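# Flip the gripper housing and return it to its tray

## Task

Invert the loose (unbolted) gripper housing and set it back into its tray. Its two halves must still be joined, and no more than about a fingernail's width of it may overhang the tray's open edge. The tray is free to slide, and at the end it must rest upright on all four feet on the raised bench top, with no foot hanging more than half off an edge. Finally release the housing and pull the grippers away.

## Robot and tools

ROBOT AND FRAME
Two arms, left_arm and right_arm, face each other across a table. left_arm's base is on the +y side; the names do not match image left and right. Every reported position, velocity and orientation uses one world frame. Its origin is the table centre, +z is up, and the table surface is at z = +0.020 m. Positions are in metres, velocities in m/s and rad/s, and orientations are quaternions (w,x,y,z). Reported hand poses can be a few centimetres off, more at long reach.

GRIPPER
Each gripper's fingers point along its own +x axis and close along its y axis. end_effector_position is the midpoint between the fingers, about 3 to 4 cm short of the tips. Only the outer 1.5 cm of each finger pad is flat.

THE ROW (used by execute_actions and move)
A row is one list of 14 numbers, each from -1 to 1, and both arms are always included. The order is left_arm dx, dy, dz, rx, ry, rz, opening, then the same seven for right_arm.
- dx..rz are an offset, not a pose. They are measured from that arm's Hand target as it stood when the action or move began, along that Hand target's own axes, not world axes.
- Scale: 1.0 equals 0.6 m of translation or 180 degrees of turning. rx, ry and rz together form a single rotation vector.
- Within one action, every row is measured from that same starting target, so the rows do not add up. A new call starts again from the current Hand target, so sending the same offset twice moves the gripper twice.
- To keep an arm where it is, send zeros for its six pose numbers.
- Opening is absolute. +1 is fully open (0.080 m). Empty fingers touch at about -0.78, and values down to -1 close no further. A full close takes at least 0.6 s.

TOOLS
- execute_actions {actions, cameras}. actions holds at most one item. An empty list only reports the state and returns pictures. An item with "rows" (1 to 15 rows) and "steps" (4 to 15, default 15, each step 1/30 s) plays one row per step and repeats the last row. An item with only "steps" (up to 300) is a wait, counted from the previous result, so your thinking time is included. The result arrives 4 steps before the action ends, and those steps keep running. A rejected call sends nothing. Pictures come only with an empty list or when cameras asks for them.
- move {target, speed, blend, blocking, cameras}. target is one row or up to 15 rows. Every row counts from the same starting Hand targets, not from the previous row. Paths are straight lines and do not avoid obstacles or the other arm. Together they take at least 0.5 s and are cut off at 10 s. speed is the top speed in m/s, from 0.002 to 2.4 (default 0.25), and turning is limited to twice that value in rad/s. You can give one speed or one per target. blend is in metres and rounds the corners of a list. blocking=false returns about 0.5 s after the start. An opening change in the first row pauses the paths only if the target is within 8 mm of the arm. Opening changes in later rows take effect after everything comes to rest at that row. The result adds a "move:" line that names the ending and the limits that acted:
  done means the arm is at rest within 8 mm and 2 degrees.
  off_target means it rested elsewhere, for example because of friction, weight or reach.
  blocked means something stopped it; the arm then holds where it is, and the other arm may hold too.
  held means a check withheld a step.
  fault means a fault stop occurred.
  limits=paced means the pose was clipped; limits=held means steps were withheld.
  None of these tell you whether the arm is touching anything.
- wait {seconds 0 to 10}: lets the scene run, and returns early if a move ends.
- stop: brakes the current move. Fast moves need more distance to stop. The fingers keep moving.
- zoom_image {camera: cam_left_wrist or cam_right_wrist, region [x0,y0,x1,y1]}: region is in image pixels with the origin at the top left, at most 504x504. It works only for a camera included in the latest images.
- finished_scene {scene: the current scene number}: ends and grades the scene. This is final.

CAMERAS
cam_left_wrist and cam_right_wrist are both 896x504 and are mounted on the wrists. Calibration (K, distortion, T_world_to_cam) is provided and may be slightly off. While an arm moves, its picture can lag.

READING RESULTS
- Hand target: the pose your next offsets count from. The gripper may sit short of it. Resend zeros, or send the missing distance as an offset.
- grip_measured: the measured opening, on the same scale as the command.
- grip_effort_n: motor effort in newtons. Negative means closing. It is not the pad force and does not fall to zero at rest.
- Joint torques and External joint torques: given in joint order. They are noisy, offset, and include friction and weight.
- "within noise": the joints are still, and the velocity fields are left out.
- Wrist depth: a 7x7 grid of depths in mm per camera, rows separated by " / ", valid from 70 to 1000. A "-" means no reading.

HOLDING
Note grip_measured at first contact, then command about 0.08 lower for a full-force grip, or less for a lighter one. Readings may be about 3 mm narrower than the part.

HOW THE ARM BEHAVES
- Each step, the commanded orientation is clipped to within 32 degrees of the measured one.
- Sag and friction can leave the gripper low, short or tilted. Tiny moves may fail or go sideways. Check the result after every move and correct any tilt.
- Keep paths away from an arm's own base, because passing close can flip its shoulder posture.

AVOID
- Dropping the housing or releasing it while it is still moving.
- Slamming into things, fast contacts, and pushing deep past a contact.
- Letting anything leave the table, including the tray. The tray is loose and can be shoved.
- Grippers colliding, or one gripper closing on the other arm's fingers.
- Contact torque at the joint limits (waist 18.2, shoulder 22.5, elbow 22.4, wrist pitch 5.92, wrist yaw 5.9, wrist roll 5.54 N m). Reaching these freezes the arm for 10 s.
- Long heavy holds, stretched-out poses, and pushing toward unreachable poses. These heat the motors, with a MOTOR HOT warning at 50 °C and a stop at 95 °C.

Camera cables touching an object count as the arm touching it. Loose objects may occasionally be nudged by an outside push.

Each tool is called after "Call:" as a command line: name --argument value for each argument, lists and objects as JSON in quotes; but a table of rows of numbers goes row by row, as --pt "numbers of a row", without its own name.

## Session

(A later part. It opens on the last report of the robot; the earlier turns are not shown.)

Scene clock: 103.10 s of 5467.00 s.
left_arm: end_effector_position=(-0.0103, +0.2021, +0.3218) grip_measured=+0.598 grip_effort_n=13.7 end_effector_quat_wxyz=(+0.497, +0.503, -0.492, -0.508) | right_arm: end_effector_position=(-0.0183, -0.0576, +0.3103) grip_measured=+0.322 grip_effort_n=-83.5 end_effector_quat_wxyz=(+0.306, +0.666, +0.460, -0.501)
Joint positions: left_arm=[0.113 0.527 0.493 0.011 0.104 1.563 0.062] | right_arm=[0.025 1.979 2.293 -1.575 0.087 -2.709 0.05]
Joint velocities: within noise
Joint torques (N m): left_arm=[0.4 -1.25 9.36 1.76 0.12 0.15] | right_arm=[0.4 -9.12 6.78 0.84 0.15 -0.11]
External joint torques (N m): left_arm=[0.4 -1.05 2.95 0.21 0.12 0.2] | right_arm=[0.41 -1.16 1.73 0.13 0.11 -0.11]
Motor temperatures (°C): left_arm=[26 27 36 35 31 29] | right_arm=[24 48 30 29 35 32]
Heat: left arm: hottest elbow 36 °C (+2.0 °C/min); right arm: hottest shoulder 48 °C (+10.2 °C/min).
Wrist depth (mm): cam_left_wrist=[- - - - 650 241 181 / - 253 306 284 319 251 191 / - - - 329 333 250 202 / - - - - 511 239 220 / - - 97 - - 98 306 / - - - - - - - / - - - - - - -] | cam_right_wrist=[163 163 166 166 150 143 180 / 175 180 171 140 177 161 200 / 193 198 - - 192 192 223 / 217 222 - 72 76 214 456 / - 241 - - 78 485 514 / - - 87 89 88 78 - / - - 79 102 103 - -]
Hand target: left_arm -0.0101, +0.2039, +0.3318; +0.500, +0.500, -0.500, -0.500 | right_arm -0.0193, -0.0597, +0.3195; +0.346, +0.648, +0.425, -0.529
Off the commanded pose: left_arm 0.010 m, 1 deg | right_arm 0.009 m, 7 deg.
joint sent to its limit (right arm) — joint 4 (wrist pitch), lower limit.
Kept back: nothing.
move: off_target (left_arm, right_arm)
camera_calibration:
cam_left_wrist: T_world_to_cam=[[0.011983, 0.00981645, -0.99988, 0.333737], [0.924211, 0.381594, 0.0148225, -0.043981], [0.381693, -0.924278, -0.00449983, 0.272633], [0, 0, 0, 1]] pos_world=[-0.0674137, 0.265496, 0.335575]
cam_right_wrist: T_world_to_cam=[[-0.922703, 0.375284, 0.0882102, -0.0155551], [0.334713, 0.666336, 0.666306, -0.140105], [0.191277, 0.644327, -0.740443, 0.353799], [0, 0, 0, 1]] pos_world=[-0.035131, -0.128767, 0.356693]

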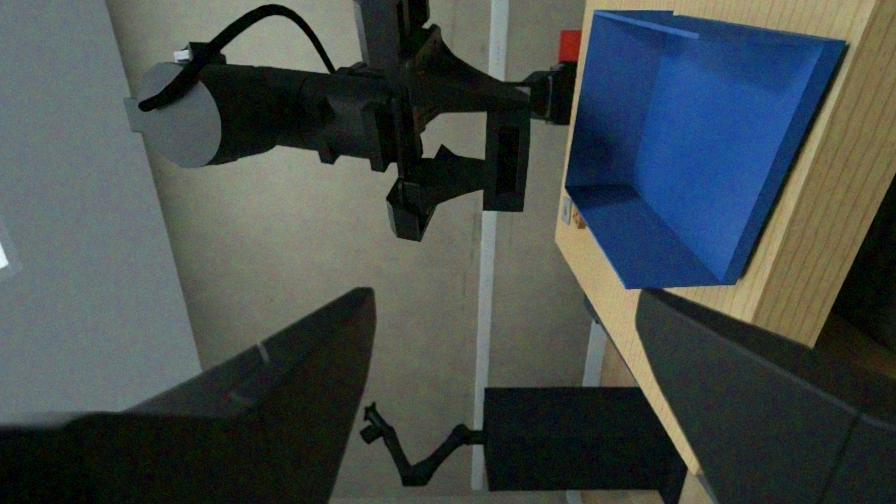

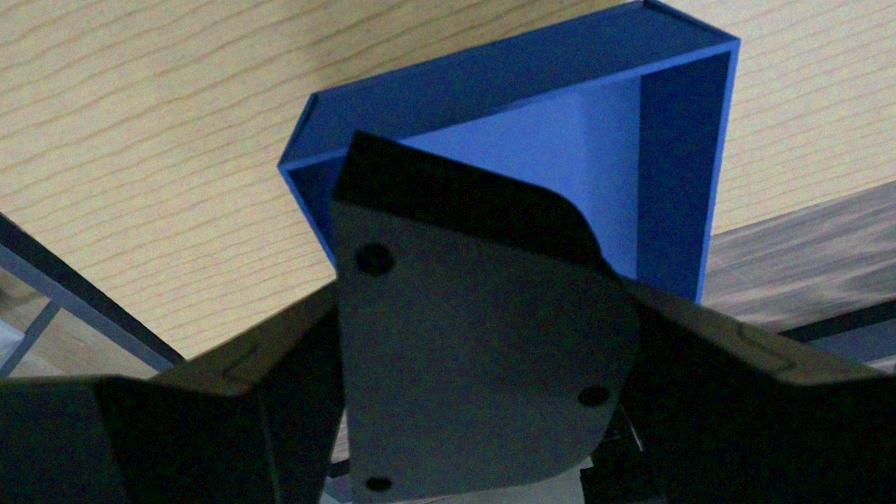

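Call:
move --target '[0.2065,-0.065,0,0,0,0,0.6,0.0163,0,0.0033,0,0,0,0.24]'

Call:
move --target '[0.075,0.003,0,0,0,0,0.6,0,0,0,0,0,0,0.24]' --speed 0.1

Scene clock: 104.40 s of 5467.00 s.
left_arm: end_effector_position=(-0.0096, +0.0827, +0.2848) grip_measured=+0.598 grip_effort_n=13.3 end_effector_quat_wxyz=(+0.497, +0.503, -0.493, -0.507) | right_arm: end_effector_position=(-0.0182, -0.0581, +0.3083) grip_measured=+0.322 grip_effort_n=-83.5 end_effector_quat_wxyz=(+0.308, +0.665, +0.458, -0.502)
Joint positions: left_arm=[0.061 1.209 0.559 0.63 0.052 1.565 0.062] | right_arm=[0.025 1.979 2.286 -1.575 0.087 -2.709 0.05]
Joint velocities: within noise
Joint torques (N m): left_arm=[-0.18 -3.67 8.85 2.22 -0.08 0.12] | right_arm=[0.38 -8.12 4.82 0.83 0.13 -0.02]
External joint torques (N m): left_arm=[-0.21 0 2.66 0.65 -0.08 0.17] | right_arm=[0.37 -0.08 -0.29 0.12 0.1 -0.02]
Motor temperatures (°C): left_arm=[26 27 36 36 31 29] | right_arm=[24 48 30 29 35 32]
Heat: left arm: hottest elbow 36 °C (+1.0 °C/min); right arm: hottest shoulder 48 °C (+10.1 °C/min).
Wrist depth (mm): cam_left_wrist=[- 145 177 - 190 179 126 / 200 195 164 172 203 184 126 / 208 202 224 180 222 184 126 / - - 231 188 230 184 126 / - - 89 - - 98 126 / - - 89 - - - - / - - - - - 82 -] | cam_right_wrist=[160 161 164 165 151 147 179 / 174 178 173 142 174 155 198 / 193 195 - 182 190 184 220 / 214 219 - 72 76 215 452 / - 237 - - 78 477 512 / - - 87 89 88 78 - / - - 79 102 103 - -]
Hand target: left_arm -0.0102, +0.0800, +0.2927; +0.500, +0.500, -0.500, -0.500 | right_arm -0.0193, -0.0597, +0.3095; +0.346, +0.648, +0.425, -0.529
Off the commanded pose: left_arm 0.008 m, 1 deg | right_arm 0.002 m, 7 deg.
joint sent to its limit (right arm) — joint 4 (wrist pitch), lower limit.
Kept back: nothing.
move: off_target (right_arm)
camera_calibration:
cam_left_wrist: T_world_to_cam=[[0.0149034, 0.00649772, -0.999868, 0.298153], [0.924013, 0.382016, 0.0162553, 0.00108224], [0.382072, -0.924133, -0.000310629, 0.160632], [0, 0, 0, 1]] pos_world=[-0.0668165, 0.146095, 0.298146]
cam_right_wrist: T_world_to_cam=[[-0.922735, 0.375865, 0.0853567, -0.0142748], [0.334514, 0.670932, 0.661778, -0.136818], [0.191471, 0.639199, -0.744825, 0.353724], [0, 0, 0, 1]] pos_world=[-0.0351321, -0.128939, 0.355225]

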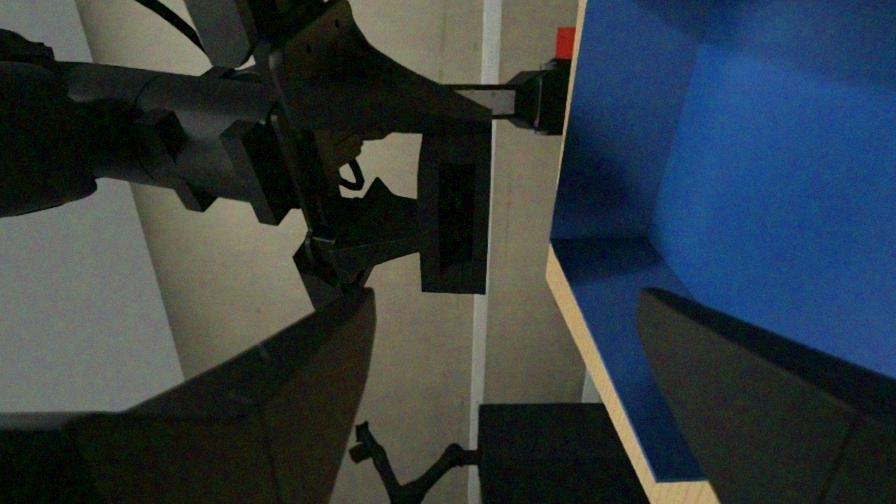

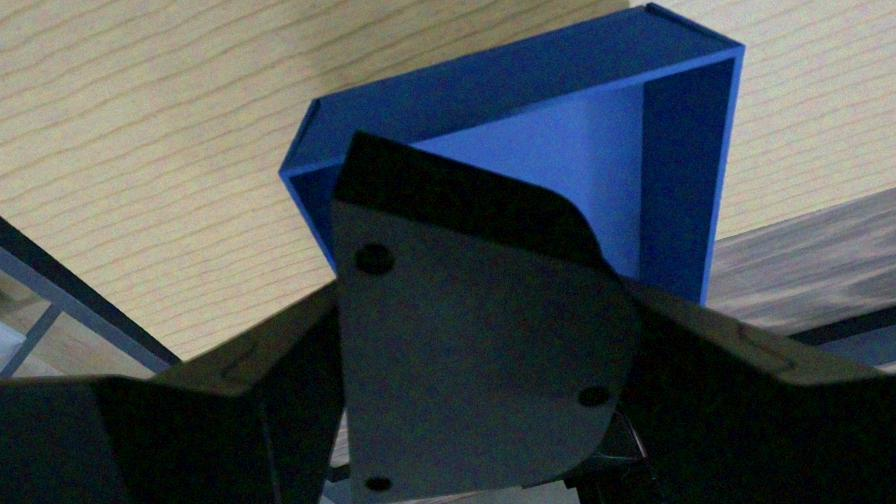

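Scene clock: 105.27 s of 5467.00 s.
left_arm: end_effector_position=(-0.0094, +0.0380, +0.2871) grip_measured=+0.598 grip_effort_n=13.7 end_effector_quat_wxyz=(+0.497, +0.503, -0.493, -0.506) | right_arm: end_effector_position=(-0.0182, -0.0581, +0.3081) grip_measured=+0.322 grip_effort_n=-83.5 end_effector_quat_wxyz=(+0.309, +0.665, +0.458, -0.502)
Joint positions: left_arm=[0.053 1.405 0.706 0.68 0.044 1.565 0.062] | right_arm=[0.025 1.979 2.285 -1.575 0.087 -2.709 0.05]
Joint velocities: within noise
Joint torques (N m): left_arm=[-0.22 -4.9 8.75 2.22 -0.09 0.12] | right_arm=[0.39 -8.13 4.98 0.83 0.13 -0.01]
External joint torques (N m): left_arm=[-0.17 0.06 2.58 0.62 -0.1 0.17] | right_arm=[0.37 -0.09 -0.13 0.12 0.1 -0.02]
Motor temperatures (°C): left_arm=[26 28 36 36 31 29] | right_arm=[24 48 30 29 35 32]
Heat: left arm: hottest elbow 36 °C (+1.0 °C/min); right arm: hottest shoulder 48 °C (+9.1 °C/min).
Wrist depth (mm): cam_left_wrist=[- 105 139 - - 145 133 / 158 149 122 132 477 156 133 / 159 151 171 129 - 167 127 / - - 183 138 192 181 127 / - - 88 141 - 98 127 / - - - - - - - / - - - - - - -] | cam_right_wrist=[161 161 164 166 153 148 178 / 174 177 173 143 174 155 197 / 192 195 - - 190 181 219 / 214 218 - 72 76 215 452 / - 236 - - 77 475 506 / - - 87 89 88 78 - / - - 79 102 103 - -]
Hand target: left_arm -0.0102, +0.0350, +0.2943; +0.500, +0.500, -0.500, -0.500 | right_arm -0.0193, -0.0596, +0.3096; +0.346, +0.648, +0.425, -0.529
Off the commanded pose: left_arm 0.008 m, 1 deg | right_arm 0.002 m, 7 deg.
joint sent to its limit (right arm) — joint 4 (wrist pitch), lower limit.
Kept back: nothing.
move: off_target (right_arm)
camera_calibration:
cam_left_wrist: T_world_to_cam=[[0.0151226, 0.00572202, -0.999869, 0.300829], [0.924009, 0.382029, 0.0161615, 0.0179629], [0.382072, -0.924133, 0.000490081, 0.119007], [0, 0, 0, 1]] pos_world=[-0.0666165, 0.101395, 0.300441]
cam_right_wrist: T_world_to_cam=[[-0.922704, 0.376018, 0.0850145, -0.0141176], [0.334543, 0.671422, 0.661266, -0.136445], [0.191567, 0.638594, -0.745319, 0.353677], [0, 0, 0, 1]] pos_world=[-0.0351327, -0.128935, 0.355028]

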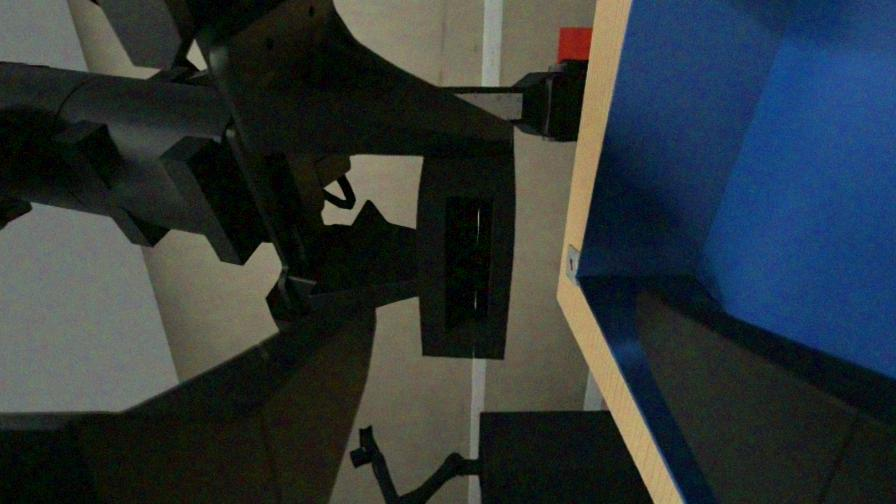

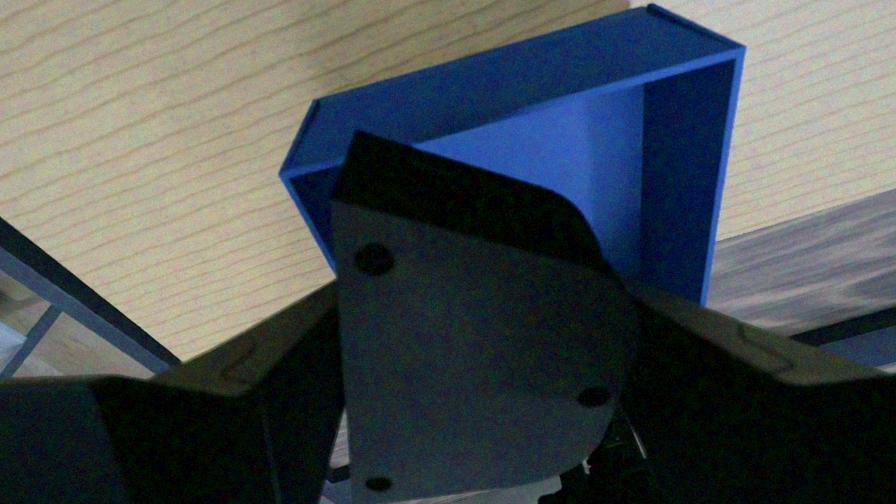

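Call:
move --pt "0 0.013 0 0 0 0 0.6 0 0 0 0 0 0 0.24" --pt "0.065 0.014 0 0 0 0 0.6 0 0 0 0 0 0 0.24" --speed 0.1

Scene clock: 106.60 s of 5467.00 s.
left_arm: end_effector_position=(-0.0092, -0.0009, +0.2963) grip_measured=+0.598 grip_effort_n=13.7 end_effector_quat_wxyz=(+0.497, +0.503, -0.494, -0.506) | right_arm: end_effector_position=(-0.0182, -0.0581, +0.3081) grip_measured=+0.322 grip_effort_n=-83.5 end_effector_quat_wxyz=(+0.309, +0.665, +0.458, -0.502)
Joint positions: left_arm=[0.048 1.543 0.868 0.658 0.038 1.565 0.062] | right_arm=[0.025 1.979 2.285 -1.575 0.087 -2.709 0.05]
Joint velocities: within noise
Joint torques (N m): left_arm=[-0.22 -5.88 8.75 2.19 -0.08 0.12] | right_arm=[0.38 -8.12 4.98 0.83 0.12 -0.02]
External joint torques (N m): left_arm=[-0.2 0.1 2.56 0.61 -0.09 0.17] | right_arm=[0.39 -0.11 -0.1 0.14 0.08 -0.02]
Motor temperatures (°C): left_arm=[26 28 36 36 31 29] | right_arm=[24 47 30 29 35 32]
Heat: left arm: hottest elbow 36 °C (+1.0 °C/min); right arm: hottest shoulder 47 °C (+8.1 °C/min).
Wrist depth (mm): cam_left_wrist=[- - 104 - - 252 110 / 119 - - 101 439 119 119 / 114 108 130 92 298 130 127 / 121 123 157 88 330 143 135 / - - 105 138 85 96 130 / - - - 105 - - - / - - - - - - -] | cam_right_wrist=[162 161 164 165 153 147 178 / 174 177 173 143 173 156 198 / 192 195 - - 190 181 220 / 214 218 - 72 76 215 450 / - 237 - - 78 478 508 / - - 87 89 88 78 - / - - 79 101 106 - -]
Hand target: left_arm -0.0101, -0.0040, +0.3029; +0.500, +0.500, -0.500, -0.500 | right_arm -0.0193, -0.0596, +0.3096; +0.346, +0.648, +0.425, -0.529
Off the commanded pose: left_arm 0.007 m, 1 deg | right_arm 0.002 m, 7 deg.
joint sent to its limit (right arm) — joint 4 (wrist pitch), lower limit.
Kept back: nothing.
move: off_target (right_arm)
camera_calibration:
cam_left_wrist: T_world_to_cam=[[0.0152054, 0.00424345, -0.999875, 0.31014], [0.923872, 0.38238, 0.0156724, 0.0326161], [0.382399, -0.923995, 0.00189384, 0.0825561], [0, 0, 0, 1]] pos_world=[-0.0664183, 0.0624936, 0.309433]
cam_right_wrist: T_world_to_cam=[[-0.922704, 0.376018, 0.0850145, -0.0141176], [0.334543, 0.671422, 0.661266, -0.136445], [0.191567, 0.638594, -0.745319, 0.353677], [0, 0, 0, 1]] pos_world=[-0.0351327, -0.128935, 0.355028]

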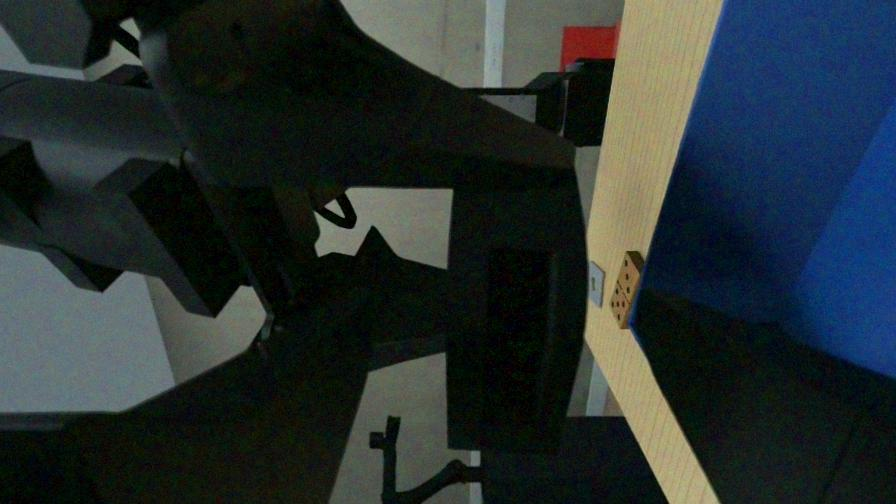

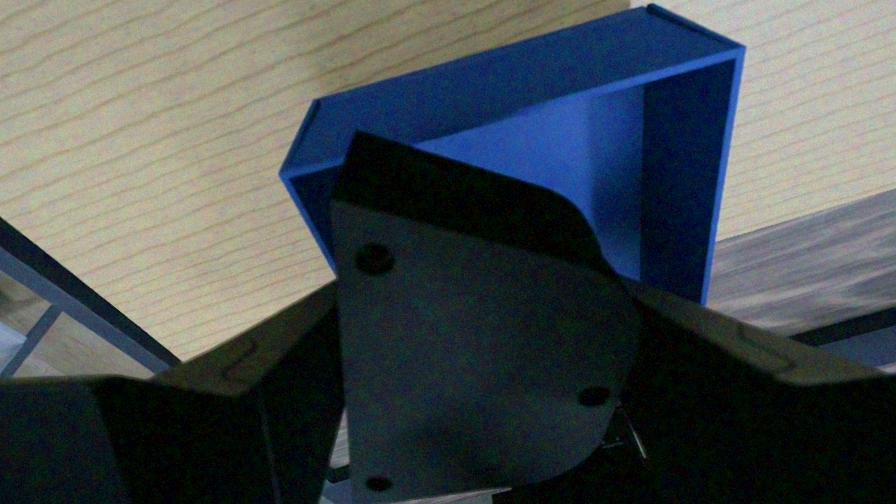

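Call:
move --pt "0.01 0.004 0 0 0 -0.033 0.6 0 0 0 0 0 0 0.24" --speed 0.1 --cameras '[]'

Call:
move --target '[0,0,0,0,0,0,-0.05,0,0,0,0,0,0,0.24]'

Scene clock: 107.63 s of 5467.00 s.
left_arm: end_effector_position=(-0.0092, -0.0085, +0.2951) grip_measured=+0.598 grip_effort_n=13.3 end_effector_quat_wxyz=(+0.470, +0.528, -0.466, -0.532) | right_arm: end_effector_position=(-0.0182, -0.0582, +0.3080) grip_measured=+0.322 grip_effort_n=-83.5 end_effector_quat_wxyz=(+0.309, +0.665, +0.458, -0.503)
Joint positions: left_arm=[0.047 1.544 0.964 0.455 0.038 1.568 0.062] | right_arm=[0.025 1.979 2.285 -1.575 0.087 -2.709 0.05]
Joint velocities: within noise
Joint torques (N m): left_arm=[-0.18 -7.42 9.12 1.8 -0.07 0.14] | right_arm=[0.38 -8.13 4.99 0.83 0.13 -0.02]
External joint torques (N m): left_arm=[-0.21 -1.29 2.76 0.21 -0.08 0.19] | right_arm=[0.47 -0.01 -0.16 0.12 0.09 -0.02]
Motor temperatures (°C): left_arm=[26 28 36 36 31 29] | right_arm=[24 47 30 29 35 32]
Heat: left arm: hottest elbow 36 °C (+1.0 °C/min); right arm: hottest shoulder 47 °C (+8.0 °C/min).
Wrist depth (mm): cam_left_wrist=[- - 92 - 313 109 112 / - - 84 93 317 117 119 / - 74 76 - 293 130 127 / - 116 153 81 108 143 127 / - 119 105 121 90 98 128 / - - - 91 92 - - / - - - - - - -] | cam_right_wrist=[162 161 163 166 153 147 178 / 174 177 173 143 174 155 198 / 192 194 - - 190 181 220 / 214 218 - 72 76 215 451 / - 237 - - 78 478 507 / - - 87 89 88 78 - / - - 79 99 152 - -]
Hand target: left_arm -0.0102, -0.0100, +0.3052; +0.474, +0.525, -0.473, -0.525 | right_arm -0.0193, -0.0597, +0.3095; +0.346, +0.648, +0.425, -0.529
Off the commanded pose: left_arm 0.010 m, 1 deg | right_arm 0.002 m, 7 deg.
joint sent to its limit (right arm) — joint 4 (wrist pitch), lower limit.
Kept back: nothing.
move: off_target (left_arm, right_arm)
No camera images: "cameras" was empty.

Scene clock: 108.33 s of 5467.00 s.
left_arm: end_effector_position=(-0.0092, -0.0087, +0.2956) grip_measured=-0.047 grip_effort_n=-11.9 end_effector_quat_wxyz=(+0.470, +0.528, -0.466, -0.532) | right_arm: end_effector_position=(-0.0182, -0.0582, +0.3080) grip_measured=+0.322 grip_effort_n=-83.5 end_effector_quat_wxyz=(+0.309, +0.665, +0.458, -0.503)
Joint positions: left_arm=[0.047 1.544 0.965 0.454 0.038 1.568 0.033] | right_arm=[0.025 1.979 2.285 -1.575 0.087 -2.709 0.05]
Joint velocities: within noise
Joint torques (N m): left_arm=[-0.19 -7.39 8.92 1.77 -0.07 0.14] | right_arm=[0.39 -8.14 5.01 0.83 0.13 -0.02]
External joint torques (N m): left_arm=[-0.21 -1.18 2.51 0.15 -0.07 0.19] | right_arm=[0.43 0.06 -0.16 0.14 0.09 -0.02]
Motor temperatures (°C): left_arm=[26 28 36 36 31 29] | right_arm=[24 47 30 28 35 32]
Heat: left arm: hottest elbow 36 °C (+1.0 °C/min); right arm: hottest shoulder 47 °C (+7.1 °C/min).
Wrist depth (mm): cam_left_wrist=[- - 92 - 289 109 112 / - - 84 92 317 117 119 / - 74 76 - 294 130 127 / - 116 156 81 140 143 128 / - 122 139 96 87 154 129 / - - - 91 92 - 125 / - - - 101 98 - -] | cam_right_wrist=[161 161 164 166 153 147 178 / 174 177 173 143 174 155 198 / 192 194 - - 189 181 219 / 215 218 - 72 76 214 450 / - 237 - - 78 476 512 / - - 87 88 88 78 - / - - 79 93 98 - -]
Hand target: left_arm -0.0102, -0.0100, +0.3052; +0.474, +0.525, -0.473, -0.525 | right_arm -0.0193, -0.0597, +0.3096; +0.346, +0.648, +0.425, -0.529
Off the commanded pose: left_arm 0.010 m, 1 deg | right_arm 0.002 m, 7 deg.
joint sent to its limit (right arm) — joint 4 (wrist pitch), lower limit.
Kept back: nothing.
move: off_target (left_arm, right_arm)
camera_calibration:
cam_left_wrist: T_world_to_cam=[[0.0142306, 0.111056, -0.993712, 0.30865], [0.923973, 0.378407, 0.0555221, 0.0237208], [0.382194, -0.918953, -0.0972277, 0.104678], [0, 0, 0, 1]] pos_world=[-0.066317, 0.0529406, 0.31557]
cam_right_wrist: T_world_to_cam=[[-0.92272, 0.37601, 0.0848825, -0.0140643], [0.334504, 0.671629, 0.661076, -0.136287], [0.191562, 0.638381, -0.745502, 0.35364], [0, 0, 0, 1]] pos_world=[-0.0351326, -0.128934, 0.35493]

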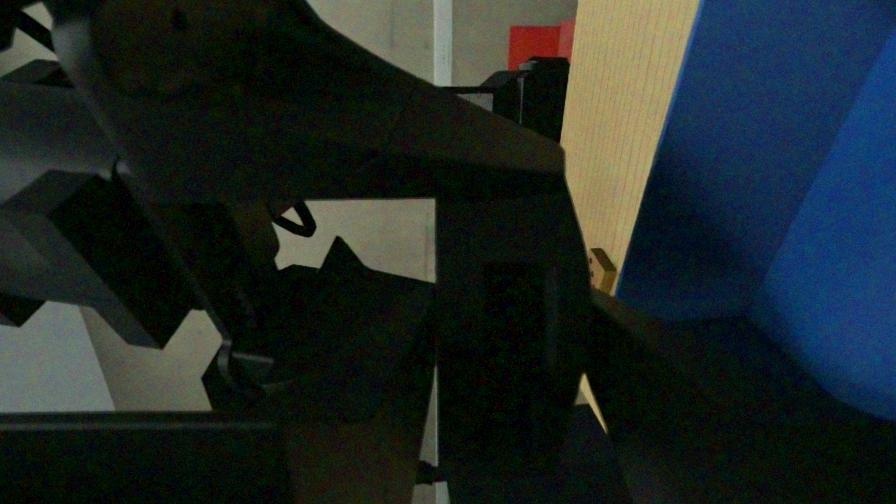

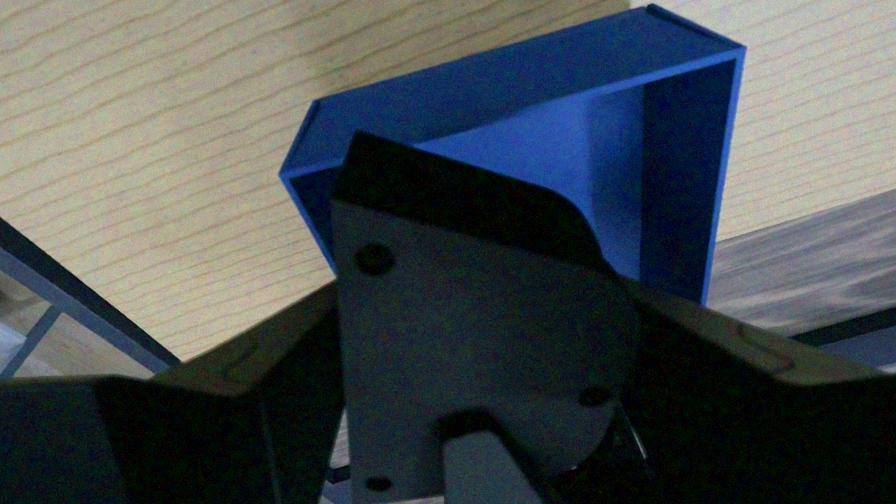

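Call:
move --target '[0,0,0,0,0,0,-0.18,0,0,0,0,0,0,0.24]' --cameras '[]'

Call:
move --target '[0,0,0,0,0,0,-0.3,0,0,0,0,0,0,0.24]'

Scene clock: 109.43 s of 5467.00 s.
left_arm: end_effector_position=(-0.0093, -0.0090, +0.2970) grip_measured=-0.175 grip_effort_n=-27.7 end_effector_quat_wxyz=(+0.470, +0.528, -0.467, -0.531) | right_arm: end_effector_position=(-0.0182, -0.0583, +0.3076) grip_measured=+0.322 grip_effort_n=-83.5 end_effector_quat_wxyz=(+0.309, +0.665, +0.457, -0.503)
Joint positions: left_arm=[0.047 1.544 0.968 0.454 0.037 1.569 0.027] | right_arm=[0.025 1.979 2.283 -1.575 0.087 -2.709 0.05]
Joint velocities: within noise
Joint torques (N m): left_arm=[-0.21 -7.36 8.6 1.76 -0.05 0.09] | right_arm=[0.36 -8.13 5.2 0.83 0.13 -0.02]
External joint torques (N m): left_arm=[-0.24 -1.17 2.19 0.15 -0.06 0.14] | right_arm=[0.32 -0.02 0.05 0.12 0.1 -0.02]
Motor temperatures (°C): left_arm=[26 28 36 36 31 29] | right_arm=[24 47 30 28 35 32]
Heat: left arm: hottest elbow 36 °C (+1.0 °C/min); right arm: hottest shoulder 47 °C (+7.1 °C/min).
Wrist depth (mm): cam_left_wrist=[- - 92 - 295 110 111 / - - 84 91 299 116 119 / - 74 76 - 276 130 129 / - 113 152 84 123 142 130 / - 124 139 80 86 154 131 / - - - 88 86 - 126 / - - - 101 98 - -] | cam_right_wrist=[161 160 163 165 154 152 177 / 173 176 173 138 173 155 196 / 192 194 - - 188 181 218 / 212 217 - 72 76 215 449 / - 235 - - 78 472 505 / - - 87 88 88 78 - / - - 79 93 100 - -]
Hand target: left_arm -0.0103, -0.0100, +0.3053; +0.474, +0.525, -0.473, -0.525 | right_arm -0.0192, -0.0597, +0.3096; +0.346, +0.648, +0.425, -0.529
Off the commanded pose: left_arm 0.008 m, 1 deg | right_arm 0.003 m, 7 deg.
joint sent to its limit (right arm) — joint 4 (wrist pitch), lower limit.
Kept back: nothing.
move: off_target (right_arm)
No camera images: "cameras" was empty.

Scene clock: 110.13 s of 5467.00 s.
left_arm: end_effector_position=(-0.0093, -0.0090, +0.2970) grip_measured=-0.224 grip_effort_n=-83.5 end_effector_quat_wxyz=(+0.470, +0.529, -0.468, -0.530) | right_arm: end_effector_position=(-0.0185, -0.0583, +0.3075) grip_measured=+0.322 grip_effort_n=-83.5 end_effector_quat_wxyz=(+0.309, +0.665, +0.458, -0.503)
Joint positions: left_arm=[0.047 1.544 0.968 0.454 0.037 1.573 0.025] | right_arm=[0.025 1.979 2.283 -1.575 0.087 -2.709 0.05]
Joint velocities: within noise
Joint torques (N m): left_arm=[-0.16 -7.34 8.61 1.77 -0.06 -0.01] | right_arm=[0.36 -8.15 5.25 0.83 0.15 -0.01]
External joint torques (N m): left_arm=[-0.23 -1.15 2.19 0.16 -0.06 0.04] | right_arm=[0.38 -0.15 0.14 0.1 0.11 -0.01]
Motor temperatures (°C): left_arm=[26 28 36 36 31 29] | right_arm=[24 47 30 28 35 32]
Heat: left arm: hottest elbow 36 °C (+1.0 °C/min); right arm: hottest shoulder 47 °C (+7.1 °C/min).
Wrist depth (mm): cam_left_wrist=[- - 93 - 295 110 111 / - - 84 89 298 116 119 / - 75 77 - 276 129 128 / - 113 152 84 123 142 130 / - 124 140 80 85 154 131 / - - - 88 89 - 126 / - - - 101 98 - -] | cam_right_wrist=[161 160 164 165 152 153 177 / 173 177 173 139 173 155 197 / 191 194 - - 189 175 218 / 213 219 - 72 76 219 450 / - 235 - - 78 475 502 / - - 87 88 88 78 - / - - 79 93 99 - -]
Hand target: left_arm -0.0102, -0.0100, +0.3053; +0.474, +0.525, -0.473, -0.525 | right_arm -0.0193, -0.0597, +0.3096; +0.346, +0.648, +0.425, -0.529
Off the commanded pose: left_arm 0.008 m, 1 deg | right_arm 0.003 m, 7 deg.
joint sent to its limit (right arm) — joint 4 (wrist pitch), lower limit.
Kept back: nothing.
move: off_target (right_arm)
camera_calibration:
cam_left_wrist: T_world_to_cam=[[0.0190017, 0.108058, -0.993963, 0.3101], [0.923928, 0.378027, 0.0587596, 0.0229625], [0.382094, -0.919467, -0.0926542, 0.103141], [0, 0, 0, 1]] pos_world=[-0.0665176, 0.0526455, 0.316435]
cam_right_wrist: T_world_to_cam=[[-0.922904, 0.375658, 0.0844368, -0.0140711], [0.33434, 0.67313, 0.659631, -0.135201], [0.190959, 0.637006, -0.746832, 0.353718], [0, 0, 0, 1]] pos_world=[-0.0353287, -0.129027, 0.354539]

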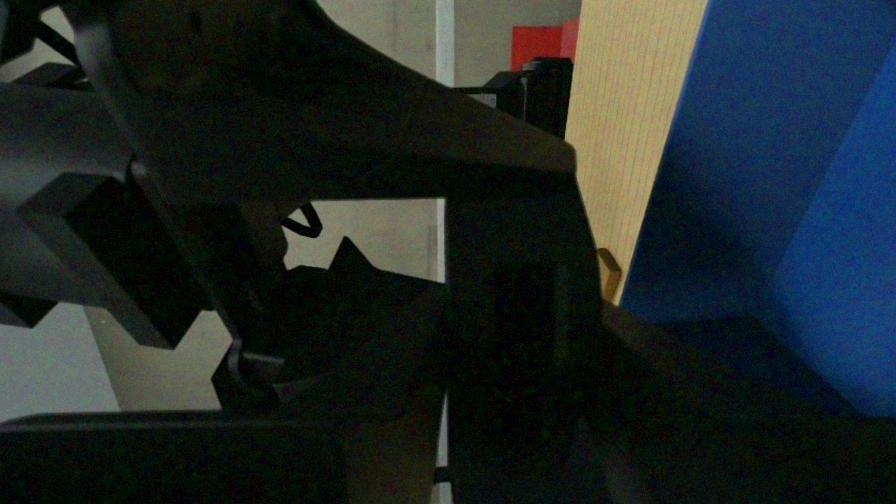

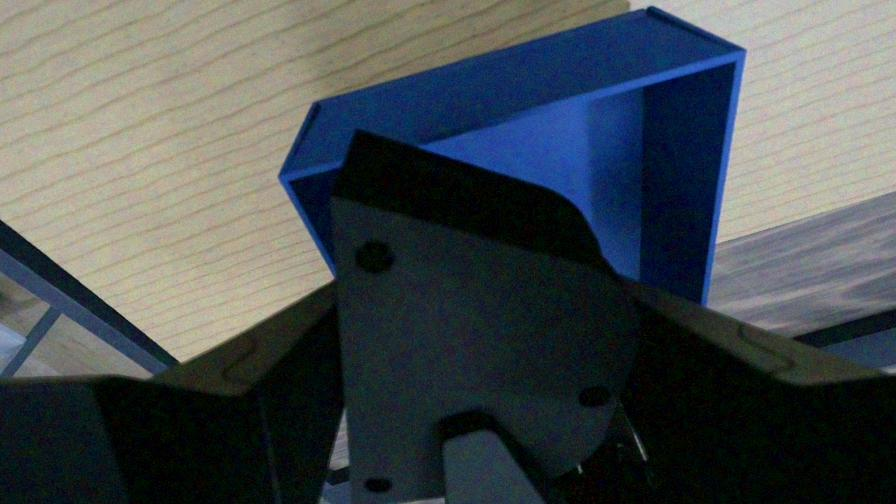

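Call:
move --target '[0,0,0,0,0,0,-0.3,0,0,0,0,0,0,0.6]' --cameras '[]'

Call:
move --target '[0,0,0,0,0,0,-0.3,-0.12,0,0,0,0,0,0.6]' --speed 0.12

Scene clock: 111.07 s of 5467.00 s.
left_arm: end_effector_position=(-0.0093, -0.0090, +0.2965) grip_measured=-0.224 grip_effort_n=-83.5 end_effector_quat_wxyz=(+0.469, +0.529, -0.467, -0.531) | right_arm: end_effector_position=(-0.0185, -0.0583, +0.3075) grip_measured=+0.597 grip_effort_n=12.8 end_effector_quat_wxyz=(+0.309, +0.665, +0.458, -0.503)
Joint positions: left_arm=[0.047 1.544 0.969 0.451 0.037 1.573 0.025] | right_arm=[0.025 1.979 2.283 -1.575 0.087 -2.709 0.062]
Joint velocities: within noise
Joint torques (N m): left_arm=[-0.21 -7.41 8.55 1.96 -0.06 0] | right_arm=[0.35 -8.13 5.25 0.82 0.14 -0.02]
External joint torques (N m): left_arm=[-0.21 -1.18 2.14 0.35 -0.07 0.05] | right_arm=[0.33 -0.09 0.13 0.12 0.11 -0.02]
Motor temperatures (°C): left_arm=[26 29 36 36 31 29] | right_arm=[24 47 30 28 35 32]
Heat: left arm: hottest elbow 36 °C (+1.0 °C/min); right arm: hottest shoulder 47 °C (+6.1 °C/min).
Wrist depth (mm): cam_left_wrist=[- - 87 - 289 110 112 / - - 71 - 291 117 118 / - 100 184 - 274 130 128 / - 116 - 81 141 142 129 / - 121 147 79 84 154 130 / - - - 85 89 - 125 / - - - 101 98 - -] | cam_right_wrist=[161 161 164 164 155 152 177 / 173 176 174 139 173 155 197 / 191 195 - - 189 175 219 / 212 218 - 74 77 214 447 / - 234 91 84 84 - 505 / - - 87 91 92 - - / - - 100 96 152 - -]
Hand target: left_arm -0.0102, -0.0100, +0.3052; +0.474, +0.525, -0.473, -0.526 | right_arm -0.0193, -0.0597, +0.3096; +0.346, +0.648, +0.425, -0.529
Off the commanded pose: left_arm 0.009 m, 1 deg | right_arm 0.003 m, 7 deg.
joint sent to its limit (right arm) — joint 4 (wrist pitch), lower limit.
Kept back: nothing.
move: off_target (left_arm, right_arm)
No camera images: "cameras" was empty.

Scene clock: 112.07 s of 5467.00 s.
left_arm: end_effector_position=(-0.0093, -0.0090, +0.2965) grip_measured=-0.224 grip_effort_n=-83.5 end_effector_quat_wxyz=(+0.469, +0.529, -0.467, -0.531) | right_arm: end_effector_position=(-0.0241, -0.0723, +0.3740) grip_measured=+0.598 grip_effort_n=12.8 end_effector_quat_wxyz=(+0.241, +0.692, +0.514, -0.447)
Joint positions: left_arm=[0.047 1.544 0.969 0.451 0.037 1.573 0.025] | right_arm=[0.047 1.86 2.346 -1.542 0.103 -2.709 0.062]
Joint velocities: within noise
Joint torques (N m): left_arm=[-0.16 -7.39 8.59 1.97 -0.06 -0.02] | right_arm=[0.4 -7.38 5.99 1.59 0.13 -0.1]
External joint torques (N m): left_arm=[-0.17 -1.17 2.13 0.35 -0.07 0.03] | right_arm=[0.35 -0.43 1.15 0.59 0.1 -0.1]
Motor temperatures (°C): left_arm=[26 29 36 36 31 29] | right_arm=[24 47 30 29 35 32]
Heat: left arm: hottest elbow 36 °C (+1.0 °C/min); right arm: hottest shoulder 47 °C (+6.1 °C/min).
Wrist depth (mm): cam_left_wrist=[- - - - 290 110 112 / - 181 377 446 320 117 118 / 156 354 - 91 274 130 128 / 151 - - 81 141 143 129 / 144 132 135 79 84 154 130 / 153 - - 85 89 - 126 / - - - 101 98 - -] | cam_right_wrist=[212 218 170 213 229 256 434 / 236 245 130 128 262 485 521 / 425 278 274 141 508 565 580 / - 501 325 155 590 610 680 / - - 671 169 170 - 526 / - - 818 172 169 - - / - - - 175 162 - -]
Hand target: left_arm -0.0102, -0.0100, +0.3052; +0.474, +0.525, -0.473, -0.526 | right_arm -0.0251, -0.0729, +0.3799; +0.347, +0.648, +0.425, -0.529
Off the commanded pose: left_arm 0.009 m, 1 deg | right_arm 0.006 m, 19 deg.
joint sent to its limit (right arm) — joint 3 (elbow), upper limit, where the elbow is as straight as it goes.
Kept back: nothing.
move: off_target (left_arm, right_arm)
camera_calibration:
cam_left_wrist: T_world_to_cam=[[0.0188601, 0.110703, -0.993675, 0.309575], [0.92394, 0.377862, 0.0596331, 0.0227132], [0.382073, -0.91922, -0.0951563, 0.103889], [0, 0, 0, 1]] pos_world=[-0.0665174, 0.0526435, 0.316149]
cam_right_wrist: T_world_to_cam=[[-0.929, 0.335042, 0.157181, -0.0499114], [0.32166, 0.520973, 0.790647, -0.228105], [0.183013, 0.785069, -0.591754, 0.36594], [0, 0, 0, 1]] pos_world=[-0.0399672, -0.151729, 0.404742]

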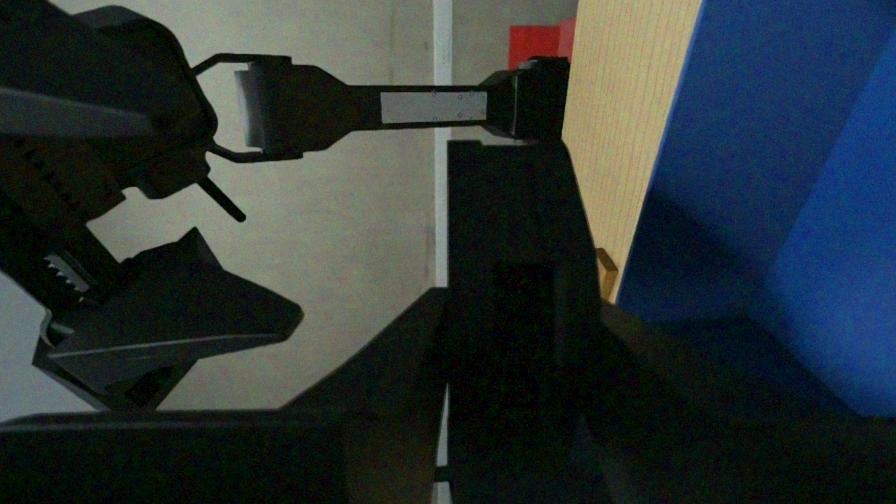

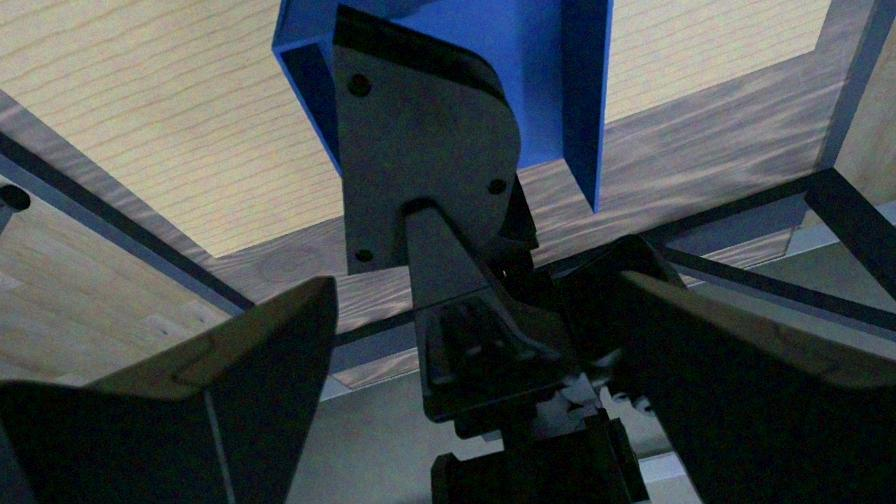

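Call:
move --pt "0 0.06 0 0 0 0 -0.3 -0.17 0 0.15 0 0 0 0.6" --pt "-0.3 0.08 0 0 0 0 -0.3 -0.17 0 0.25 0 0 0 0.6" --speed 0.2 --blend 0.02

Scene clock: 114.63 s of 5467.00 s.
left_arm: end_effector_position=(-0.0104, +0.1623, +0.3719) grip_measured=-0.224 grip_effort_n=-83.5 end_effector_quat_wxyz=(+0.474, +0.524, -0.471, -0.527) | right_arm: end_effector_position=(-0.0915, -0.2241, +0.4494) grip_measured=+0.598 grip_effort_n=13.3 end_effector_quat_wxyz=(+0.139, +0.654, +0.606, -0.431)
Joint positions: left_arm=[0.083 0.797 0.813 -0.123 0.074 1.573 0.025] | right_arm=[0.393 1.357 2.096 -1.575 0.169 -2.433 0.062]
Joint velocities: within noise
Joint torques (N m): left_arm=[0.35 -2.87 6.06 1.86 0.14 0.13] | right_arm=[0.38 -3.24 3.75 1.48 0.02 0.14]
External joint torques (N m): left_arm=[0.36 -1.43 -0.4 0.25 0.13 0.18] | right_arm=[0.37 -0.55 -0.41 0.22 -0.04 0.12]
Motor temperatures (°C): left_arm=[26 29 36 36 31 29] | right_arm=[24 46 30 29 35 32]
Heat: left arm: hottest elbow 36 °C (+1.0 °C/min); right arm: hottest shoulder 46 °C (+5.0 °C/min).
Wrist depth (mm): cam_left_wrist=[- 424 449 - - 266 212 / - - 619 - 615 282 213 / - - - 91 314 299 214 / - - - 81 425 268 215 / - - - 79 84 307 220 / - - - 85 89 - 232 / - - - - 98 - -] | cam_right_wrist=[268 288 316 356 607 - - / 301 325 331 419 741 - - / 346 369 417 756 811 - - / 594 659 796 925 - - - / - - - - - - - / - - - 459 - - - / - - - 470 - - -]
Hand target: left_arm -0.0101, +0.1640, +0.3715; +0.474, +0.525, -0.473, -0.526 | right_arm -0.0918, -0.2265, +0.4497; +0.337, +0.650, +0.435, -0.525
Off the commanded pose: left_arm 0.002 m, 0 deg | right_arm 0.002 m, 34 deg; orientation clipped.
joint sent to its limit (right arm) — joint 4 (wrist pitch), lower limit.
Kept back: nothing.
move: off_target (right_arm); limits=paced
camera_calibration:
cam_left_wrist: T_world_to_cam=[[0.0155449, 0.0934517, -0.995502, 0.369104], [0.924166, 0.378707, 0.0499817, -0.04201], [0.381675, -0.920787, -0.080478, 0.26384], [0, 0, 0, 1]] pos_world=[-0.0676145, 0.224356, 0.390777]
cam_right_wrist: T_world_to_cam=[[-0.908453, 0.199365, 0.367379, -0.196584], [0.416939, 0.369985, 0.830225, -0.229886], [0.0295928, 0.907395, -0.419237, 0.477871], [0, 0, 0, 1]] pos_world=[-0.0968808, -0.309371, 0.463419]

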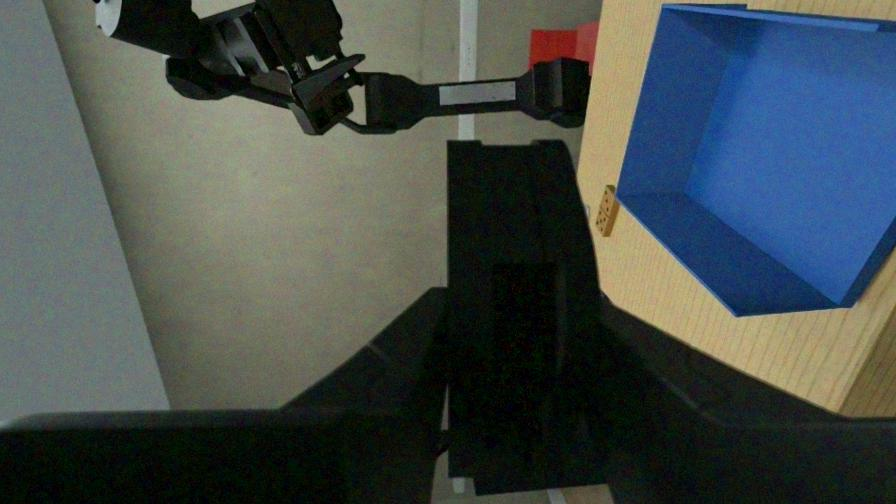

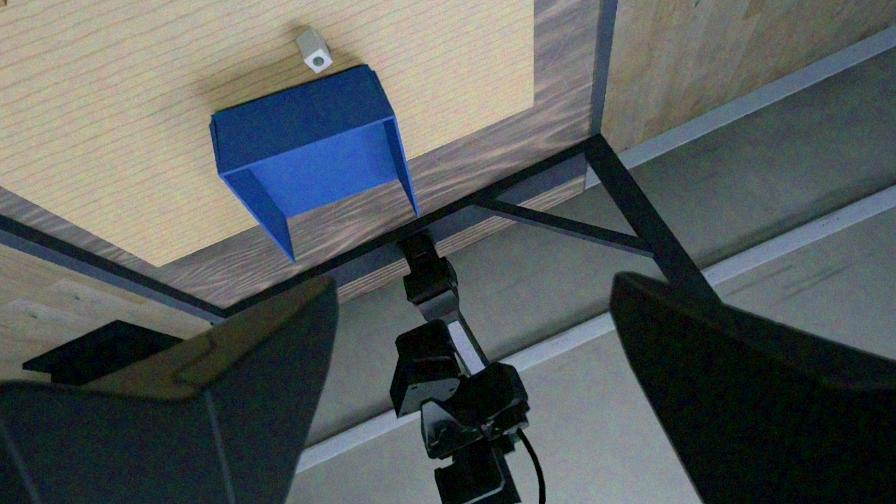

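Call:
move --pt "-0.05 0 0 -0.5 0 0 -0.3 0 0 0 0 0 0 0.6" --pt "-0.05 0 0 -1.0 0 0 -0.3 0 0 0 0 0 0 0.6" --speed 0.5

Scene clock: 118.73 s of 5467.00 s.
left_arm: end_effector_position=(-0.0105, +0.1927, +0.3757) grip_measured=-0.223 grip_effort_n=-83.5 end_effector_quat_wxyz=(+0.527, -0.471, +0.525, -0.475) | right_arm: end_effector_position=(-0.0915, -0.2240, +0.4491) grip_measured=+0.598 grip_effort_n=12.8 end_effector_quat_wxyz=(+0.139, +0.654, +0.606, -0.431)
Joint positions: left_arm=[0.104 0.676 0.805 -0.236 0.096 -1.554 0.025] | right_arm=[0.393 1.357 2.095 -1.575 0.169 -2.432 0.062]
Joint velocities: within noise
Joint torques (N m): left_arm=[0.31 -1.87 5.78 1.94 0.06 -0.14] | right_arm=[0.38 -3.28 3.92 1.48 0.01 0.12]
External joint torques (N m): left_arm=[0.32 -1.22 -0.58 0.3 0.05 -0.19] | right_arm=[0.38 -0.7 -0.2 0.21 -0.04 0.1]
Motor temperatures (°C): left_arm=[26 29 36 36 31 29] | right_arm=[24 45 29 29 35 32]
Heat: left arm: hottest elbow 36 °C (+0.0 °C/min); right arm: hottest shoulder 45 °C (+4.0 °C/min).
Wrist depth (mm): cam_left_wrist=[207 259 426 - - - - / 208 259 332 - 658 - - / 218 261 344 91 488 498 - / 232 259 353 81 472 - - / 251 271 403 79 84 - - / 286 272 - 85 90 - - / - - - - 98 - -] | cam_right_wrist=[267 288 314 353 605 - - / 301 324 329 412 730 - - / 344 366 414 761 807 - - / 577 452 784 872 - - - / - - - - - - - / - - - 487 - - - / - - - 524 - - -]
Hand target: left_arm -0.0101, +0.1939, +0.3748; +0.525, -0.474, +0.525, -0.473 | right_arm -0.0918, -0.2265, +0.4498; +0.337, +0.650, +0.435, -0.525
Off the commanded pose: left_arm 0.002 m, 0 deg | right_arm 0.003 m, 32 deg.
joint sent to its limit (right arm) — joint 4 (wrist pitch), lower limit.
Kept back: nothing.
move: off_target (right_arm)
camera_calibration:
cam_left_wrist: T_world_to_cam=[[-0.0284863, -0.118737, 0.992517, -0.336501], [-0.923199, 0.383831, 0.0194216, -0.0625587], [-0.383265, -0.915738, -0.120552, 0.298138], [0, 0, 0, 1]] pos_world=[0.046926, 0.257073, 0.371139]
cam_right_wrist: T_world_to_cam=[[-0.908448, 0.20002, 0.367035, -0.196173], [0.416928, 0.370801, 0.829866, -0.229345], [0.0298929, 0.906917, -0.420247, 0.478047], [0, 0, 0, 1]] pos_world=[-0.0968827, -0.309269, 0.463226]

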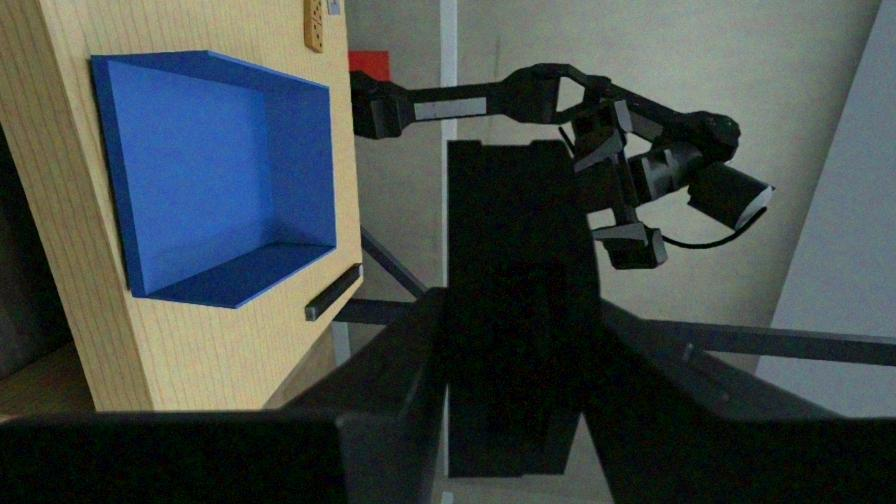

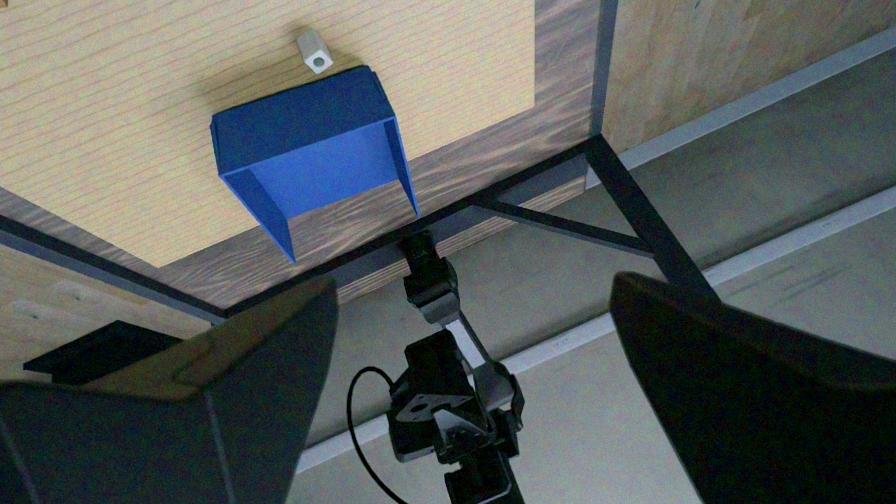

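Call:
move --target '[0.117,0.181,-0.01,0,0,-0.033,-0.3,0.0,0,0,0,0,0,0.6]' --speed 0.2

Scene clock: 120.30 s of 5467.00 s.
left_arm: end_effector_position=(-0.0157, +0.1350, +0.2617) grip_measured=-0.223 grip_effort_n=-83.5 end_effector_quat_wxyz=(+0.501, -0.499, +0.498, -0.502) | right_arm: end_effector_position=(-0.0915, -0.2240, +0.4491) grip_measured=+0.598 grip_effort_n=12.3 end_effector_quat_wxyz=(+0.139, +0.654, +0.606, -0.431)
Joint positions: left_arm=[0.042 0.987 0.333 0.656 0.033 -1.565 0.025] | right_arm=[0.393 1.357 2.095 -1.575 0.169 -2.432 0.062]
Joint velocities: within noise
Joint torques (N m): left_arm=[-0.18 -2.32 5.68 2.27 -0.1 -0.15] | right_arm=[0.37 -3.27 3.93 1.48 0.02 0.11]
External joint torques (N m): left_arm=[-0.16 -0.09 -0.51 0.7 -0.1 -0.2] | right_arm=[0.36 -0.68 -0.18 0.22 -0.04 0.1]
Motor temperatures (°C): left_arm=[26 29 36 36 31 29] | right_arm=[24 44 29 29 35 32]
Heat: left arm: hottest elbow 36 °C (+0.0 °C/min); right arm: hottest shoulder 44 °C (+2.0 °C/min).
Wrist depth (mm): cam_left_wrist=[123 125 169 - - - - / 130 131 193 612 634 595 - / 231 137 195 92 - 454 - / 231 145 195 81 - 475 - / 251 153 174 79 84 - - / 253 160 - 85 89 - - / - - - - 98 - -] | cam_right_wrist=[267 289 315 356 601 - - / 301 325 329 415 738 - - / 344 369 414 757 812 - - / 580 455 747 868 - - - / - - 516 615 - - - / - - - 718 - - - / - - - - - - -]
Hand target: left_arm -0.0163, +0.1353, +0.2594; +0.500, -0.500, +0.500, -0.500 | right_arm -0.0918, -0.2265, +0.4498; +0.337, +0.650, +0.435, -0.525
Off the commanded pose: left_arm 0.002 m, 0 deg | right_arm 0.003 m, 32 deg.
joint sent to its limit (right arm) — joint 4 (wrist pitch), lower limit.
Kept back: nothing.
move: off_target (right_arm)
camera_calibration:
cam_left_wrist: T_world_to_cam=[[-0.0275471, -0.011599, 0.999553, -0.246637], [-0.923682, 0.382584, -0.0210166, -0.032278], [-0.382169, -0.923848, -0.0212529, 0.204696], [0, 0, 0, 1]] pos_world=[0.0416199, 0.198597, 0.250199]
cam_right_wrist: T_world_to_cam=[[-0.908448, 0.20002, 0.367035, -0.196173], [0.416928, 0.370801, 0.829866, -0.229345], [0.0298929, 0.906917, -0.420247, 0.478047], [0, 0, 0, 1]] pos_world=[-0.0968827, -0.309269, 0.463226]

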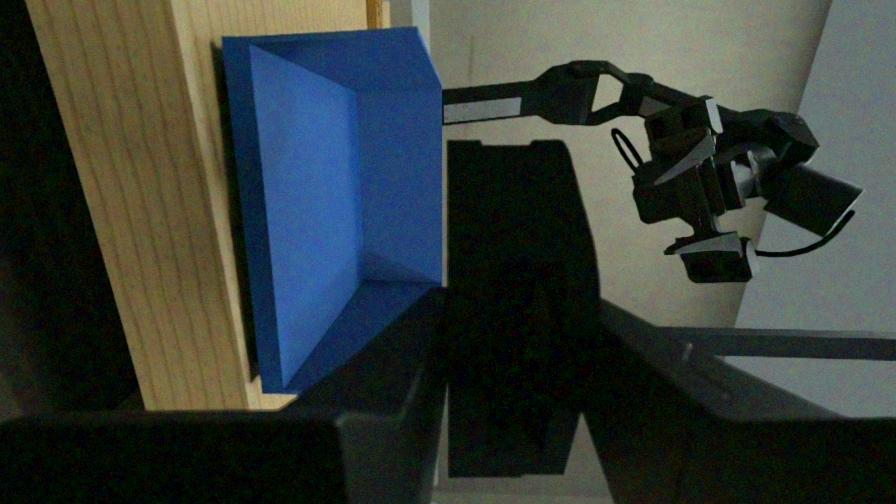

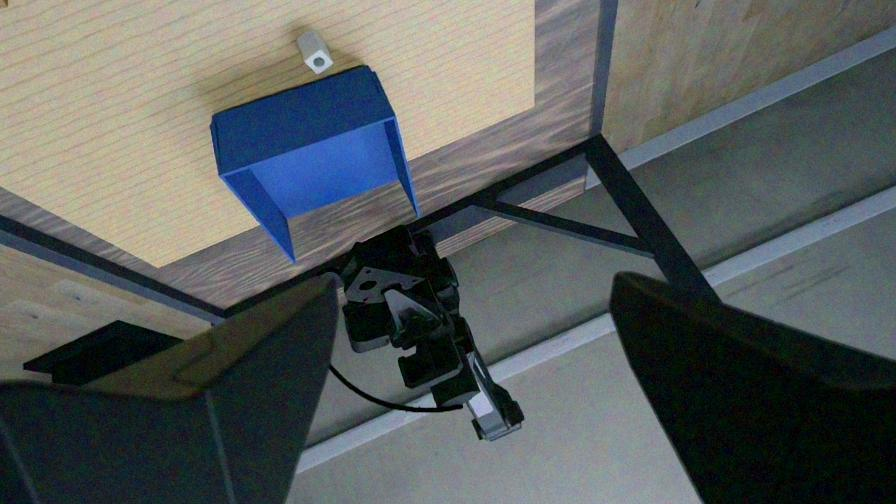

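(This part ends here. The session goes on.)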